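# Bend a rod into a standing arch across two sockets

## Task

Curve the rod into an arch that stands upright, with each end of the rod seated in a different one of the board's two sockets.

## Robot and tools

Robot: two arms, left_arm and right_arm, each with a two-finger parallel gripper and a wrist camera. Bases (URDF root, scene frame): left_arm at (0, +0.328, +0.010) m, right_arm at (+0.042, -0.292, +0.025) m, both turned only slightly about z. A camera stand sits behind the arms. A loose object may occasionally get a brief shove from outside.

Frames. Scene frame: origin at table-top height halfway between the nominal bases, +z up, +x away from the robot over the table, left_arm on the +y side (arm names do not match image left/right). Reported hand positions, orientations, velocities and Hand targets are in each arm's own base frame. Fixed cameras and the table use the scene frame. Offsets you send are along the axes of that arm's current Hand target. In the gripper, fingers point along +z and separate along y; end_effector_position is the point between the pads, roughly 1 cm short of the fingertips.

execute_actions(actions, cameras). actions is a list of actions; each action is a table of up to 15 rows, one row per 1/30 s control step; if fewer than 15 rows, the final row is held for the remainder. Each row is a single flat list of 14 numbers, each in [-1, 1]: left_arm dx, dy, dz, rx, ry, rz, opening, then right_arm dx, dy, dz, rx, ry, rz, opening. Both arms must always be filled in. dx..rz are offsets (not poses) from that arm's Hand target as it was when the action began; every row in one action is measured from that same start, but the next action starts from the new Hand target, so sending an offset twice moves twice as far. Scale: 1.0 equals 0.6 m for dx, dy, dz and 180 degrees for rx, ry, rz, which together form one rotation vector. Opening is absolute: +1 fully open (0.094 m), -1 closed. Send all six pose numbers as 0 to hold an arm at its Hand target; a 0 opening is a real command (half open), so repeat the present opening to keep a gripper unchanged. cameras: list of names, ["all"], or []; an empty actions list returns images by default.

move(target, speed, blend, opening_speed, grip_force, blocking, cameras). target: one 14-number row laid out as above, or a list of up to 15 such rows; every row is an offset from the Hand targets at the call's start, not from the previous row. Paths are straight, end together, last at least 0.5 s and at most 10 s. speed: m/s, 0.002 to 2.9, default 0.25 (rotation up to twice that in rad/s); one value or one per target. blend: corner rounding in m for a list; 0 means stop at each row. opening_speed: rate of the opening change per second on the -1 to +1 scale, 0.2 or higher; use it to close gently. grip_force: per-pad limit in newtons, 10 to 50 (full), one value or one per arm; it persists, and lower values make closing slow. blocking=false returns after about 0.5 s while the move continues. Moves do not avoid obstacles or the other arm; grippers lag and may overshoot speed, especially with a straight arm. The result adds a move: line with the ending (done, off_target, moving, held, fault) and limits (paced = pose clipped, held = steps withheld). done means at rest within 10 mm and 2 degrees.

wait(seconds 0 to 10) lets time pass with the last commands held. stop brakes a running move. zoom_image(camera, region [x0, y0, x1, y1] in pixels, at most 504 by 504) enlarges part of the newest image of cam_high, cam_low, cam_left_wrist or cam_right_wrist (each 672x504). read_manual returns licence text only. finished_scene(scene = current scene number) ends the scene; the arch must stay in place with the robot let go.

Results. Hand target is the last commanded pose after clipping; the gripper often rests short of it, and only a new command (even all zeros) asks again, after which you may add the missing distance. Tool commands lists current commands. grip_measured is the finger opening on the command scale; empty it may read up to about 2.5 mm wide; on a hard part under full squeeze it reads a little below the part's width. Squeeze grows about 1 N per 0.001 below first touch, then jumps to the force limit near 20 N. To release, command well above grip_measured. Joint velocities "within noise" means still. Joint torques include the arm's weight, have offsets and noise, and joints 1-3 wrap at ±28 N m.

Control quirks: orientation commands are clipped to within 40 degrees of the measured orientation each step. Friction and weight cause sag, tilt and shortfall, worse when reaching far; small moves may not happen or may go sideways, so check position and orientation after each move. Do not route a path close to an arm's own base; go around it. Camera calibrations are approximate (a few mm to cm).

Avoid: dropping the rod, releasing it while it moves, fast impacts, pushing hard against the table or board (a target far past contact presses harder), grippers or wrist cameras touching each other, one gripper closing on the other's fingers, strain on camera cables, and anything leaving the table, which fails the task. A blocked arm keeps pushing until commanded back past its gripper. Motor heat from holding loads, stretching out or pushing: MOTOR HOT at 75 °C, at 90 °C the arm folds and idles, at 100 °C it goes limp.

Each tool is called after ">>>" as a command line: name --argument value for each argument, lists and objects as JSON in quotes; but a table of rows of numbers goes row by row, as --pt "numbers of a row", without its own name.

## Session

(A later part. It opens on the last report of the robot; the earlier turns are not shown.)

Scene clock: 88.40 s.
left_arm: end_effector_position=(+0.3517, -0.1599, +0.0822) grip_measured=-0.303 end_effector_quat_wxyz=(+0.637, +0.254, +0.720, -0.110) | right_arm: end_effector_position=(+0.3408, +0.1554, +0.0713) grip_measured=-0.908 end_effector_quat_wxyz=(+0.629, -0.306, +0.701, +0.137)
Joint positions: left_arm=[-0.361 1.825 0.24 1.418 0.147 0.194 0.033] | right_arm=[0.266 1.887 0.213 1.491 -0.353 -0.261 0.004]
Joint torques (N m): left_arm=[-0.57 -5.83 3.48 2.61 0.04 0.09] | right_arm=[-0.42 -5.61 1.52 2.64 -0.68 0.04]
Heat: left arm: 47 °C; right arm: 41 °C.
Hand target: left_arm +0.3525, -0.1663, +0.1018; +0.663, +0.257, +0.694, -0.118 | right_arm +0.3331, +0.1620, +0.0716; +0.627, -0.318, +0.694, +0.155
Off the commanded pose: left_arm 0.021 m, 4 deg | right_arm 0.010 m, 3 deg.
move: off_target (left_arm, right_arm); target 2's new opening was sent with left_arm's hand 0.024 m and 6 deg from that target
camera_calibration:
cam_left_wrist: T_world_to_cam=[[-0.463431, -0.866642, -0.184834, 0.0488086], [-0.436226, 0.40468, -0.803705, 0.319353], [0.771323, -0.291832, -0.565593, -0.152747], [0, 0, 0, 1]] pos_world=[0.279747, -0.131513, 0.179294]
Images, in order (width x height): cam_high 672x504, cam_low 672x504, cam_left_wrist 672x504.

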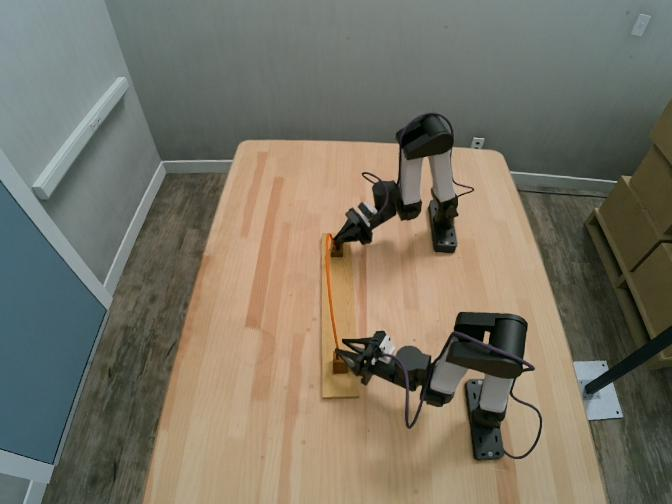

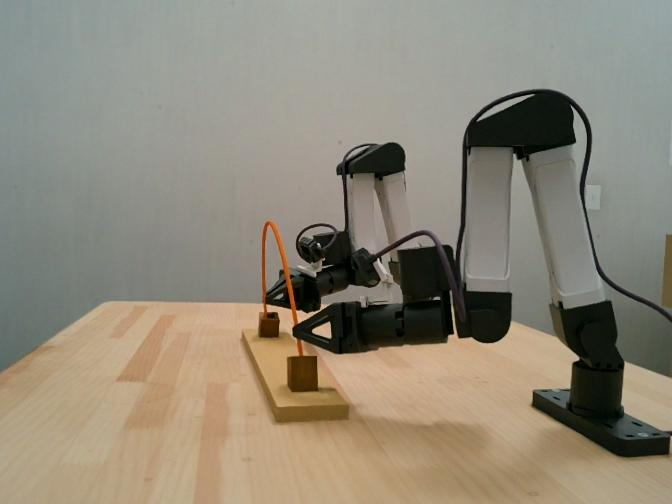

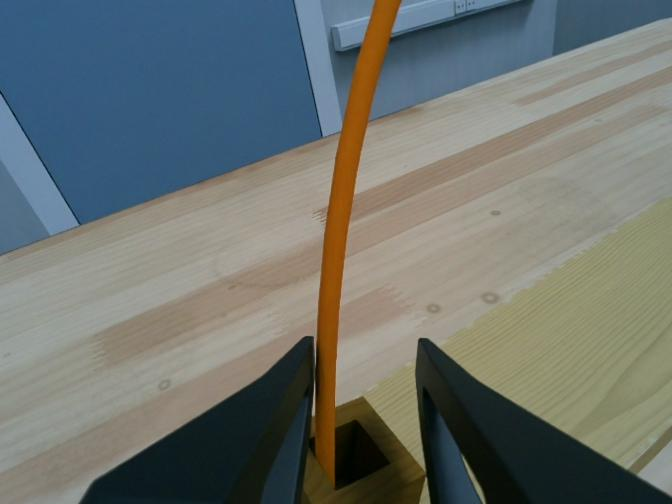

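>>> move --pt "0 0.02 0 0 0 0 -0.2 0 0 0 0 0 0 -1.0" --pt "0 0.02 -0.1667 0 0 0 -0.2 0 0 0 0 0 0 -1.0" --pt "-0.2913 -0.1632 0.0182 -0.0690 -0.0197 -0.5626 0.2 0 0 0 0 0 0 -1.0" --speed '[0.05, 0.12, 0.25]' --blend '[0.004, 0.03, 0]' --cameras '["cam_low", "cam_left_wrist"]'

Scene clock: 98.77 s.
left_arm: end_effector_position=(+0.3068, -0.2885, +0.2429) grip_measured=+0.197 end_effector_quat_wxyz=(+0.363, -0.433, +0.637, -0.525) | right_arm: end_effector_position=(+0.3408, +0.1554, +0.0713) grip_measured=-0.908 end_effector_quat_wxyz=(+0.629, -0.306, +0.701, +0.137)
Joint positions: left_arm=[-0.994 1.336 0.781 0.325 -0.612 -1.696 0.056] | right_arm=[0.266 1.887 0.213 1.491 -0.353 -0.261 0.004]
Joint torques (N m): left_arm=[-0.72 -3.89 9.78 1.75 -0.38 0.1] | right_arm=[-0.4 -5.61 1.52 2.64 -0.68 0.04]
Heat: left arm: 45 °C; right arm: 41 °C.
Hand target: left_arm +0.3099, -0.2890, +0.2548; +0.368, -0.440, +0.627, -0.527 | right_arm +0.3331, +0.1620, +0.0716; +0.627, -0.318, +0.694, +0.155
Off the commanded pose: left_arm 0.012 m, 2 deg | right_arm 0.010 m, 3 deg.
move: off_target (left_arm, right_arm); target 3's new opening was sent with left_arm's hand 0.012 m and 2 deg from that target
camera_calibration:
cam_left_wrist: T_world_to_cam=[[0.211274, -0.103165, 0.971967, -0.321405], [-0.725343, -0.6831, 0.0851614, 0.0399257], [0.655165, -0.723002, -0.219152, -0.237715], [0, 0, 0, 1]] pos_world=[0.252607, -0.177753, 0.256899]
Images, in order (width x height): cam_low 672x504, cam_left_wrist 672x504.

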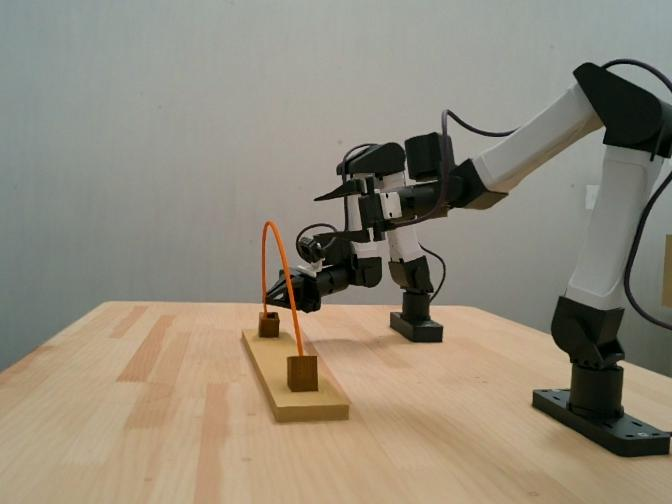

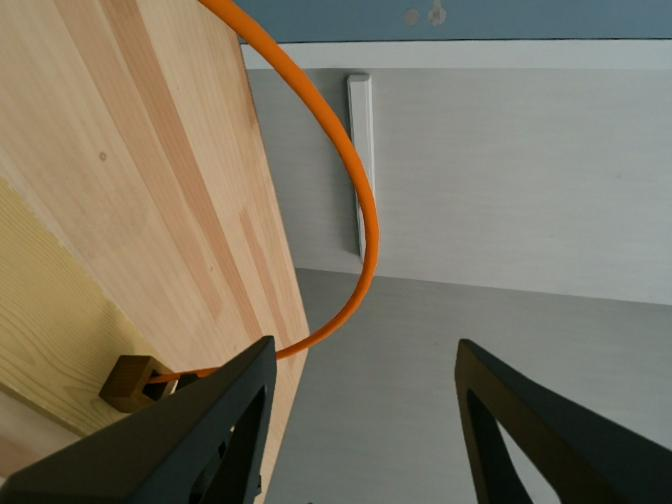

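>>> move --target '[0.0050, -0.0208, 0.1407, 0, 0, 0, 0.2, 0, 0, 0, 0, 0, 0, -1.0]' --speed 0.07 --cameras '["cam_low", "cam_left_wrist"]'

Scene clock: 102.57 s.
left_arm: end_effector_position=(+0.3833, -0.3142, +0.2286) grip_measured=+0.197 end_effector_quat_wxyz=(+0.363, -0.449, +0.645, -0.501) | right_arm: end_effector_position=(+0.3408, +0.1554, +0.0713) grip_measured=-0.908 end_effector_quat_wxyz=(+0.629, -0.306, +0.701, +0.137)
Joint positions: left_arm=[-0.858 1.624 1.028 0.325 -0.506 -1.686 0.056] | right_arm=[0.266 1.887 0.213 1.491 -0.353 -0.261 0.004]
Joint torques (N m): left_arm=[0.36 -6.26 9.63 2.36 -0.06 0.32] | right_arm=[-0.42 -5.63 1.54 2.64 -0.68 0.04]
Heat: left arm: 45 °C; right arm: 41 °C.
Hand target: left_arm +0.3891, -0.3209, +0.2524; +0.368, -0.440, +0.627, -0.527 | right_arm +0.3331, +0.1620, +0.0716; +0.627, -0.318, +0.694, +0.155
Off the commanded pose: left_arm 0.025 m, 4 deg | right_arm 0.010 m, 3 deg.
move: off_target (left_arm, right_arm)
camera_calibration:
cam_left_wrist: T_world_to_cam=[[0.255602, -0.121931, 0.959062, -0.346235], [-0.699406, -0.708199, 0.0963629, 0.0586781], [0.667458, -0.695404, -0.266296, -0.29485], [0, 0, 0, 1]] pos_world=[0.326338, -0.205701, 0.247889]
Images, in order (width x height): cam_low 672x504, cam_left_wrist 672x504.

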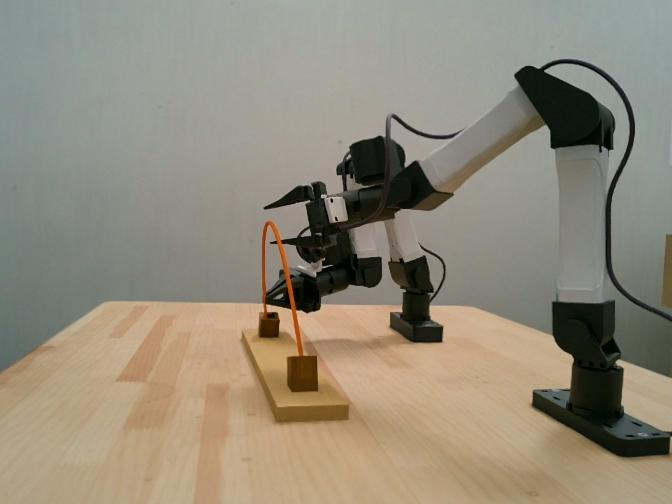

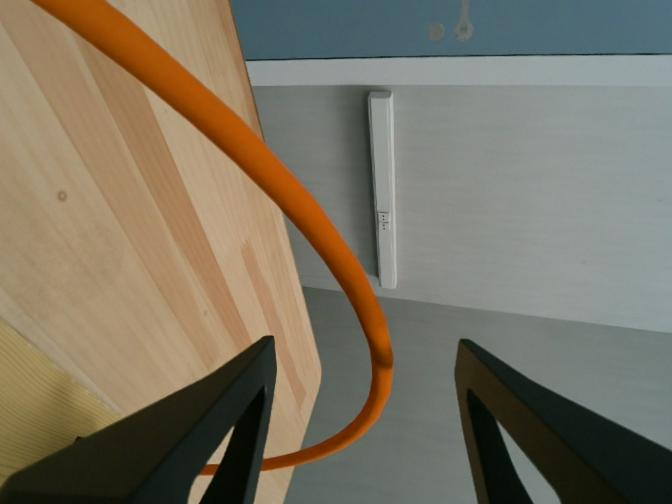

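>>> move --pt "0 0 0 0 0 0 -0.9 0 0 0 0 0 0 -1.0" --pt "0 0 0 0 0 0 -0.9 0 0 0 0 0 0 -0.25" --pt "0 0 0 0 0 0 -0.9 0 -0.0300 0 0 0 0 -0.25" --speed 0.04 --grip_force '[35, 50]' --cameras '["all"]'

Scene clock: 110.73 s.
left_arm: end_effector_position=(+0.3851, -0.3140, +0.2313) grip_measured=-0.844 end_effector_quat_wxyz=(+0.364, -0.450, +0.642, -0.503) | right_arm: end_effector_position=(+0.3406, +0.1461, +0.0682) grip_measured=-0.252 end_effector_quat_wxyz=(+0.621, -0.309, +0.703, +0.155)
Joint positions: left_arm=[-0.855 1.626 1.034 0.328 -0.506 -1.686 0.007] | right_arm=[0.199 1.889 0.214 1.473 -0.452 -0.26 0.035]
Joint torques (N m): left_arm=[0.13 -6.26 9.18 2.32 -0.06 0.32] | right_arm=[-1.02 -7.43 4.03 2.17 -0.41 -0.12]
Heat: left arm: 46 °C; right arm: 41 °C.
Hand target: left_arm +0.3891, -0.3209, +0.2524; +0.368, -0.440, +0.627, -0.527 | right_arm +0.3445, +0.1485, +0.0749; +0.627, -0.318, +0.694, +0.155
Off the commanded pose: left_arm 0.023 m, 3 deg | right_arm 0.008 m, 2 deg.
grip_force (N): 35, 50
move: off_target (left_arm); target 2's new opening was sent with right_arm's hand 0.010 m and 3 deg from that target
camera_calibration:
cam_left_wrist: T_world_to_cam=[[0.251119, -0.115607, 0.961028, -0.346087], [-0.697764, -0.709737, 0.0969494, 0.0585447], [0.670869, -0.694916, -0.258895, -0.297942], [0, 0, 0, 1]] pos_world=[0.327639, -0.205503, 0.249787]
cam_right_wrist: T_world_to_cam=[[0.655922, -0.740789, 0.144908, -0.116841], [-0.38694, -0.494817, -0.778097, 0.288696], [0.648109, 0.4543, -0.611201, -0.12477], [0, 0, 0, 1]] pos_world=[0.269211, 0.11298, 0.165305]

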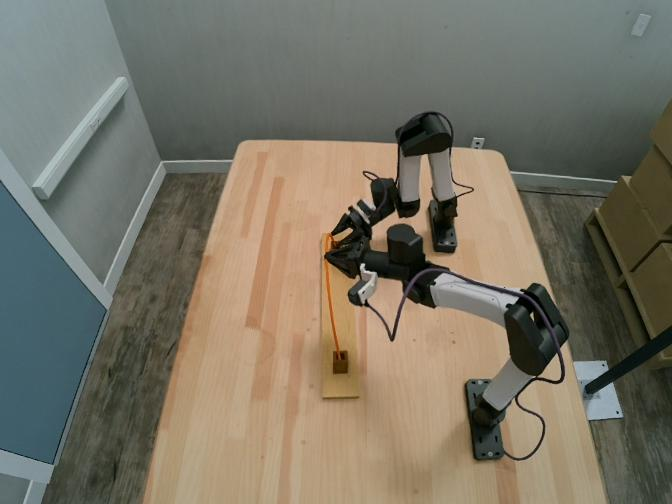

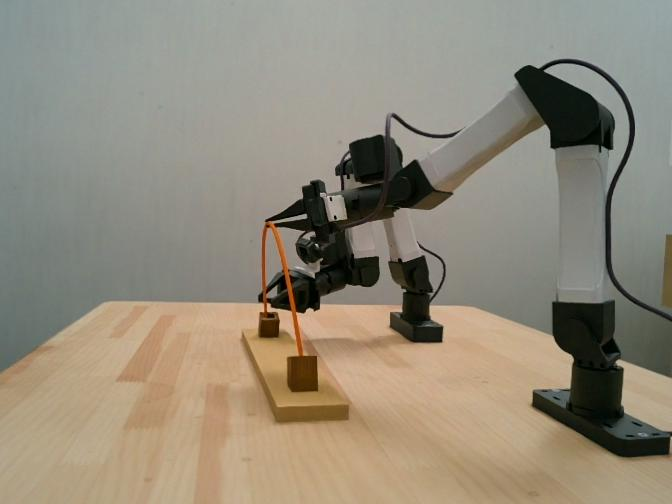

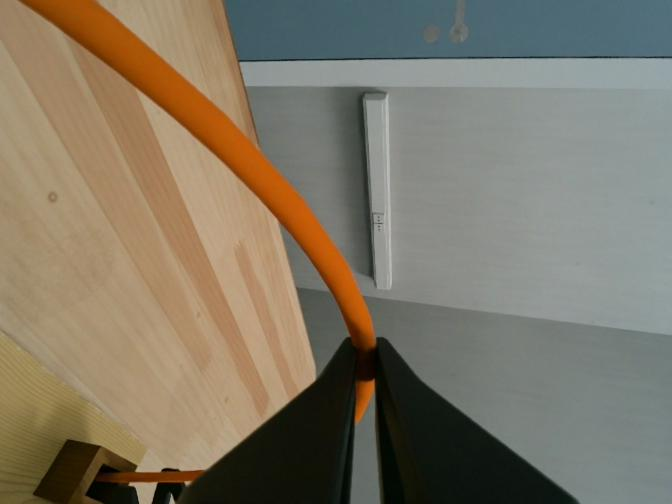

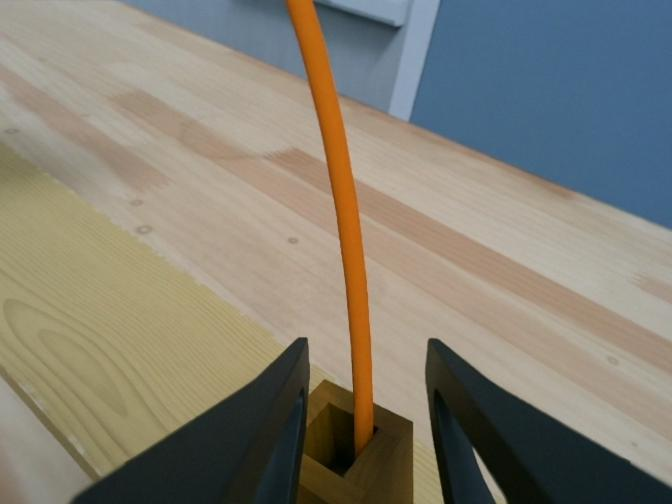

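>>> move --target '[0.0148, 0.0055, -0.0404, 0, 0, 0, -0.9, -0.02, 0, -0.2, 0, 0, 0, -0.1]' --speed 0.09 --cameras '["cam_low", "cam_high"]'

>>> zoom_image --camera "cam_high" --region '[300, 220, 380, 400]'

>>> zoom_image --camera "cam_low" --region '[230, 190, 360, 420]'

Scene clock: 116.87 s.
left_arm: end_effector_position=(+0.3711, -0.3163, +0.2331) grip_measured=-0.844 end_effector_quat_wxyz=(+0.370, -0.451, +0.638, -0.504) | right_arm: end_effector_position=(+0.2572, +0.0783, +0.1108) grip_measured=-0.102 end_effector_quat_wxyz=(+0.621, -0.326, +0.696, +0.154)
Joint positions: left_arm=[-0.896 1.601 1.01 0.329 -0.559 -1.695 0.007] | right_arm=[-0.232 0.939 -0.002 0.648 -0.892 -0.425 0.042]
Joint torques (N m): left_arm=[-1.29 -8.96 6.56 2.2 -0.17 0.29] | right_arm=[-1.14 -1.54 5.39 1.86 -0.48 -0.12]
Heat: left arm: 47 °C; right arm: 41 °C.
Hand target: left_arm +0.3631, -0.3209, +0.2534; +0.368, -0.440, +0.627, -0.527 | right_arm +0.2522, +0.0777, +0.1065; +0.627, -0.318, +0.694, +0.155
Off the commanded pose: left_arm 0.022 m, 3 deg | right_arm 0.007 m, 1 deg.
joint sent to its limit (right arm) — joint 3 (elbow), lower limit, where the elbow is as bent as it goes. The joint targets still meet the commanded pose.
grip_force (N): 35, 50
move: off_target (left_arm)
Images, in order (width x height): cam_high 672x504, cam_low 672x504.

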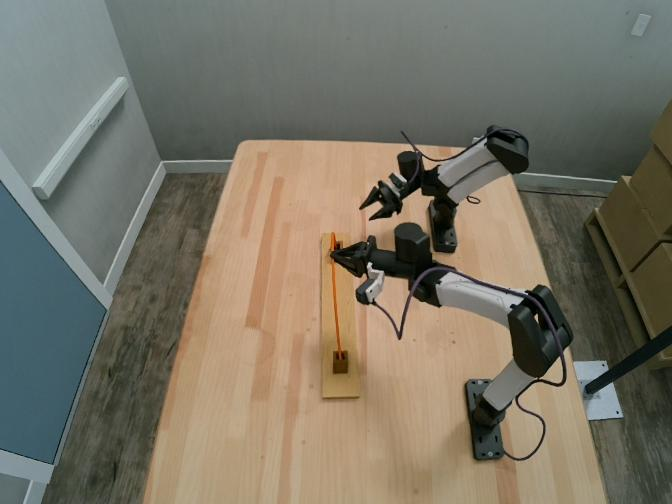

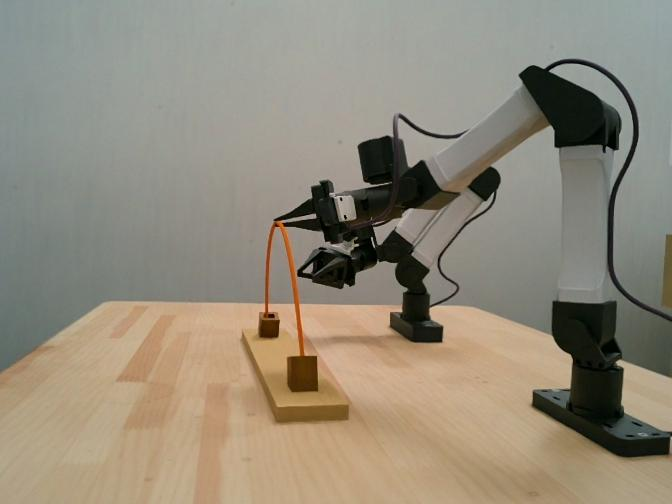

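Scaled by 2.800 from the camera's 672x504 image, which has a finer 960x720 frame.

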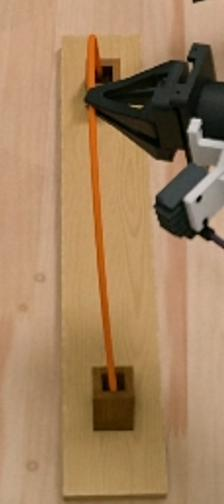

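Scaled by 2.191 from the camera's 672x504 image, which has a finer 960x720 frame.

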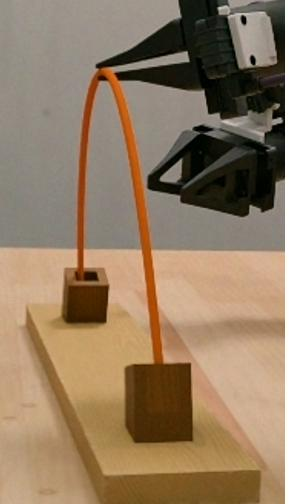

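>>> move --pt "0.0028 0.0014 -0.0077 0 0 0 -0.9 0 0 0 0 0 0 -0.1" --pt "0.0028 0.0014 -0.0077 0 0 0 -0.5 0 0 0 0 0 0 -0.1" --speed 0.03 --opening_speed 0.25 --cameras '["cam_low", "cam_high", "cam_left_wrist"]'

>>> zoom_image --camera "cam_high" --region '[300, 220, 380, 400]'

>>> zoom_image --camera "cam_low" --region '[230, 190, 360, 420]'

Scene clock: 122.30 s.
left_arm: end_effector_position=(+0.3631, -0.3205, +0.2326) grip_measured=-0.503 end_effector_quat_wxyz=(+0.365, -0.447, +0.641, -0.506) | right_arm: end_effector_position=(+0.2568, +0.0784, +0.1107) grip_measured=-0.102 end_effector_quat_wxyz=(+0.620, -0.326, +0.697, +0.154)
Joint positions: left_arm=[-0.916 1.59 0.997 0.329 -0.563 -1.698 0.023] | right_arm=[-0.232 0.933 -0.002 0.64 -0.892 -0.425 0.042]
Joint torques (N m): left_arm=[-0.75 -8.88 6.57 2.18 -0.18 0.28] | right_arm=[-1.24 -1.54 5.42 1.85 -0.49 -0.12]
Heat: left arm: 47 °C; right arm: 40 °C.
Hand target: left_arm +0.3581, -0.3209, +0.2533; +0.368, -0.440, +0.627, -0.527 | right_arm +0.2522, +0.0777, +0.1065; +0.627, -0.318, +0.694, +0.155
Off the commanded pose: left_arm 0.021 m, 3 deg | right_arm 0.006 m, 1 deg.
joint sent to its limit (right arm) — joint 3 (elbow), lower limit, where the elbow is as bent as it goes. The joint targets still meet the commanded pose.
grip_force (N): 35, 50
move: off_target (left_arm); target 2's new opening was sent with left_arm's hand 0.022 m and 3 deg from that target
camera_calibration:
cam_left_wrist: T_world_to_cam=[[0.243491, -0.114639, 0.963104, -0.339955], [-0.701169, -0.706887, 0.0931274, 0.0415499], [0.67013, -0.697975, -0.252502, -0.289705], [0, 0, 0, 1]] pos_world=[0.30605, -0.211808, 0.250392]
Images, in order (width x height): cam_high 672x504, cam_low 672x504, cam_left_wrist 672x504.

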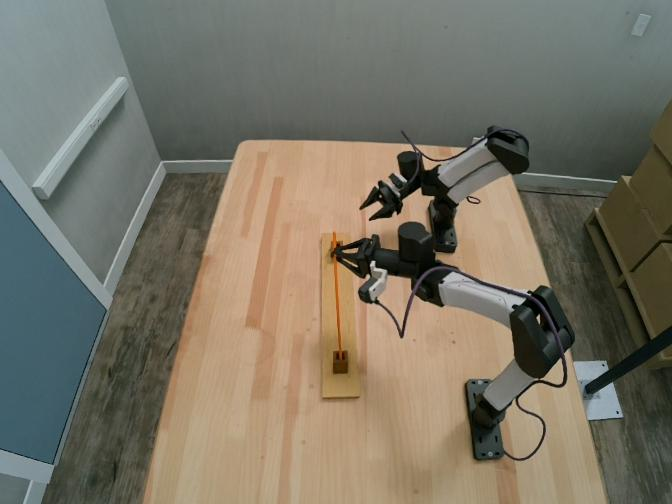

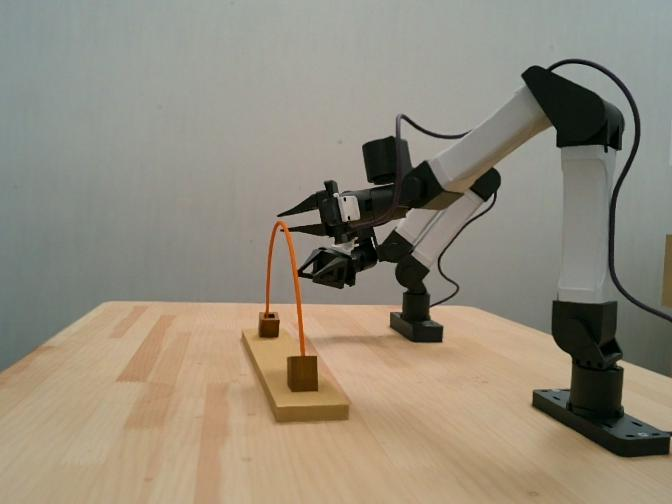

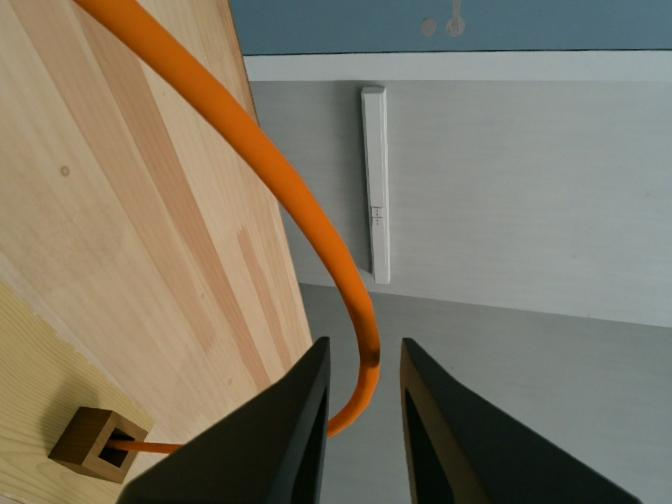

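Scaled by 2.800 from the camera's 672x504 image, which has a finer 960x720 frame.

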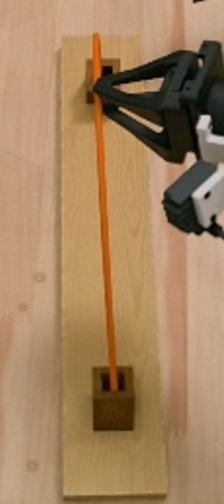

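Scaled by 2.191 from the camera's 672x504 image, which has a finer 960x720 frame.

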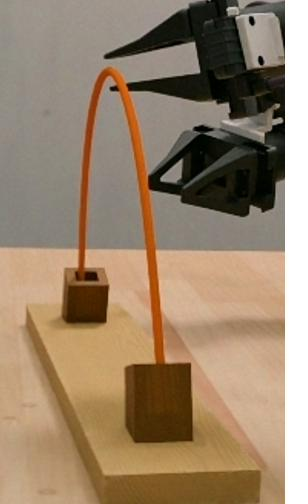

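>>> move --pt "0 0 0 0 0 0 0.3 0 0 0 0 0 0 -0.1" --pt "0 0 -0.15 0 0 0 0.3 0 0 0 0 0 0 -0.1" --speed 0.06 --cameras '["cam_low", "cam_high"]'

>>> zoom_image --camera "cam_high" --region '[300, 220, 380, 400]'

>>> zoom_image --camera "cam_low" --region '[230, 190, 360, 420]'

Scene clock: 126.77 s.
left_arm: end_effector_position=(+0.2765, -0.2981, +0.2623) grip_measured=+0.297 end_effector_quat_wxyz=(+0.363, -0.433, +0.635, -0.527) | right_arm: end_effector_position=(+0.2568, +0.0784, +0.1107) grip_measured=-0.102 end_effector_quat_wxyz=(+0.620, -0.326, +0.697, +0.154)
Joint positions: left_arm=[-1.111 1.285 0.825 0.214 -0.726 -1.73 0.061] | right_arm=[-0.232 0.933 -0.002 0.64 -0.892 -0.425 0.042]
Joint torques (N m): left_arm=[-0.66 -5.91 6.76 1.7 -0.41 0.1] | right_arm=[-1.24 -1.52 5.42 1.85 -0.49 -0.12]
Motor temperatures (°C): left_arm=[22 31 37 47 23 23 23] | right_arm=[26 25 33 40 26 22 23]
Heat: left arm: 47 °C; right arm: 40 °C.
Hand target: left_arm +0.2748, -0.2906, +0.2690; +0.368, -0.440, +0.627, -0.527 | right_arm +0.2522, +0.0777, +0.1065; +0.627, -0.318, +0.694, +0.155
Off the commanded pose: left_arm 0.010 m, 1 deg | right_arm 0.006 m, 1 deg.
joint sent to its limit (right arm) — joint 3 (elbow), lower limit, where the elbow is as bent as it goes. The joint targets still meet the commanded pose.
grip_force (N): 35, 50
move: done
Images, in order (width x height): cam_high 672x504, cam_low 672x504.

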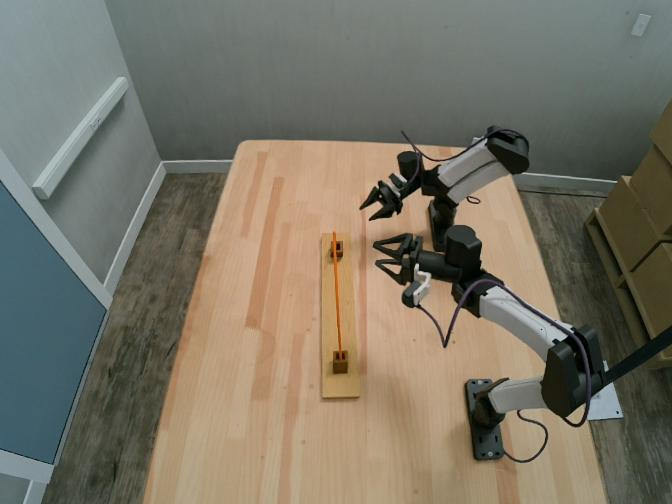

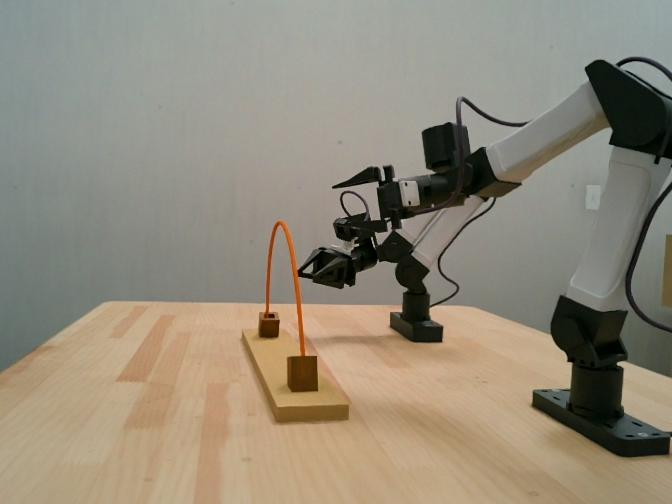

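Scaled by 2.800 from the camera's 672x504 image, which has a finer 960x720 frame.

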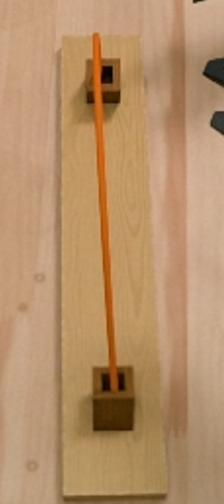

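Scaled by 2.191 from the camera's 672x504 image, which has a finer 960x720 frame.

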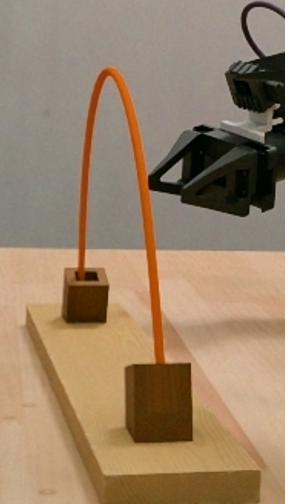

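The arch is standing upright on its own, with an end in each socket and both arms clear of it.

>>> finished_scene --scene 3

The scene is finished: the task was done.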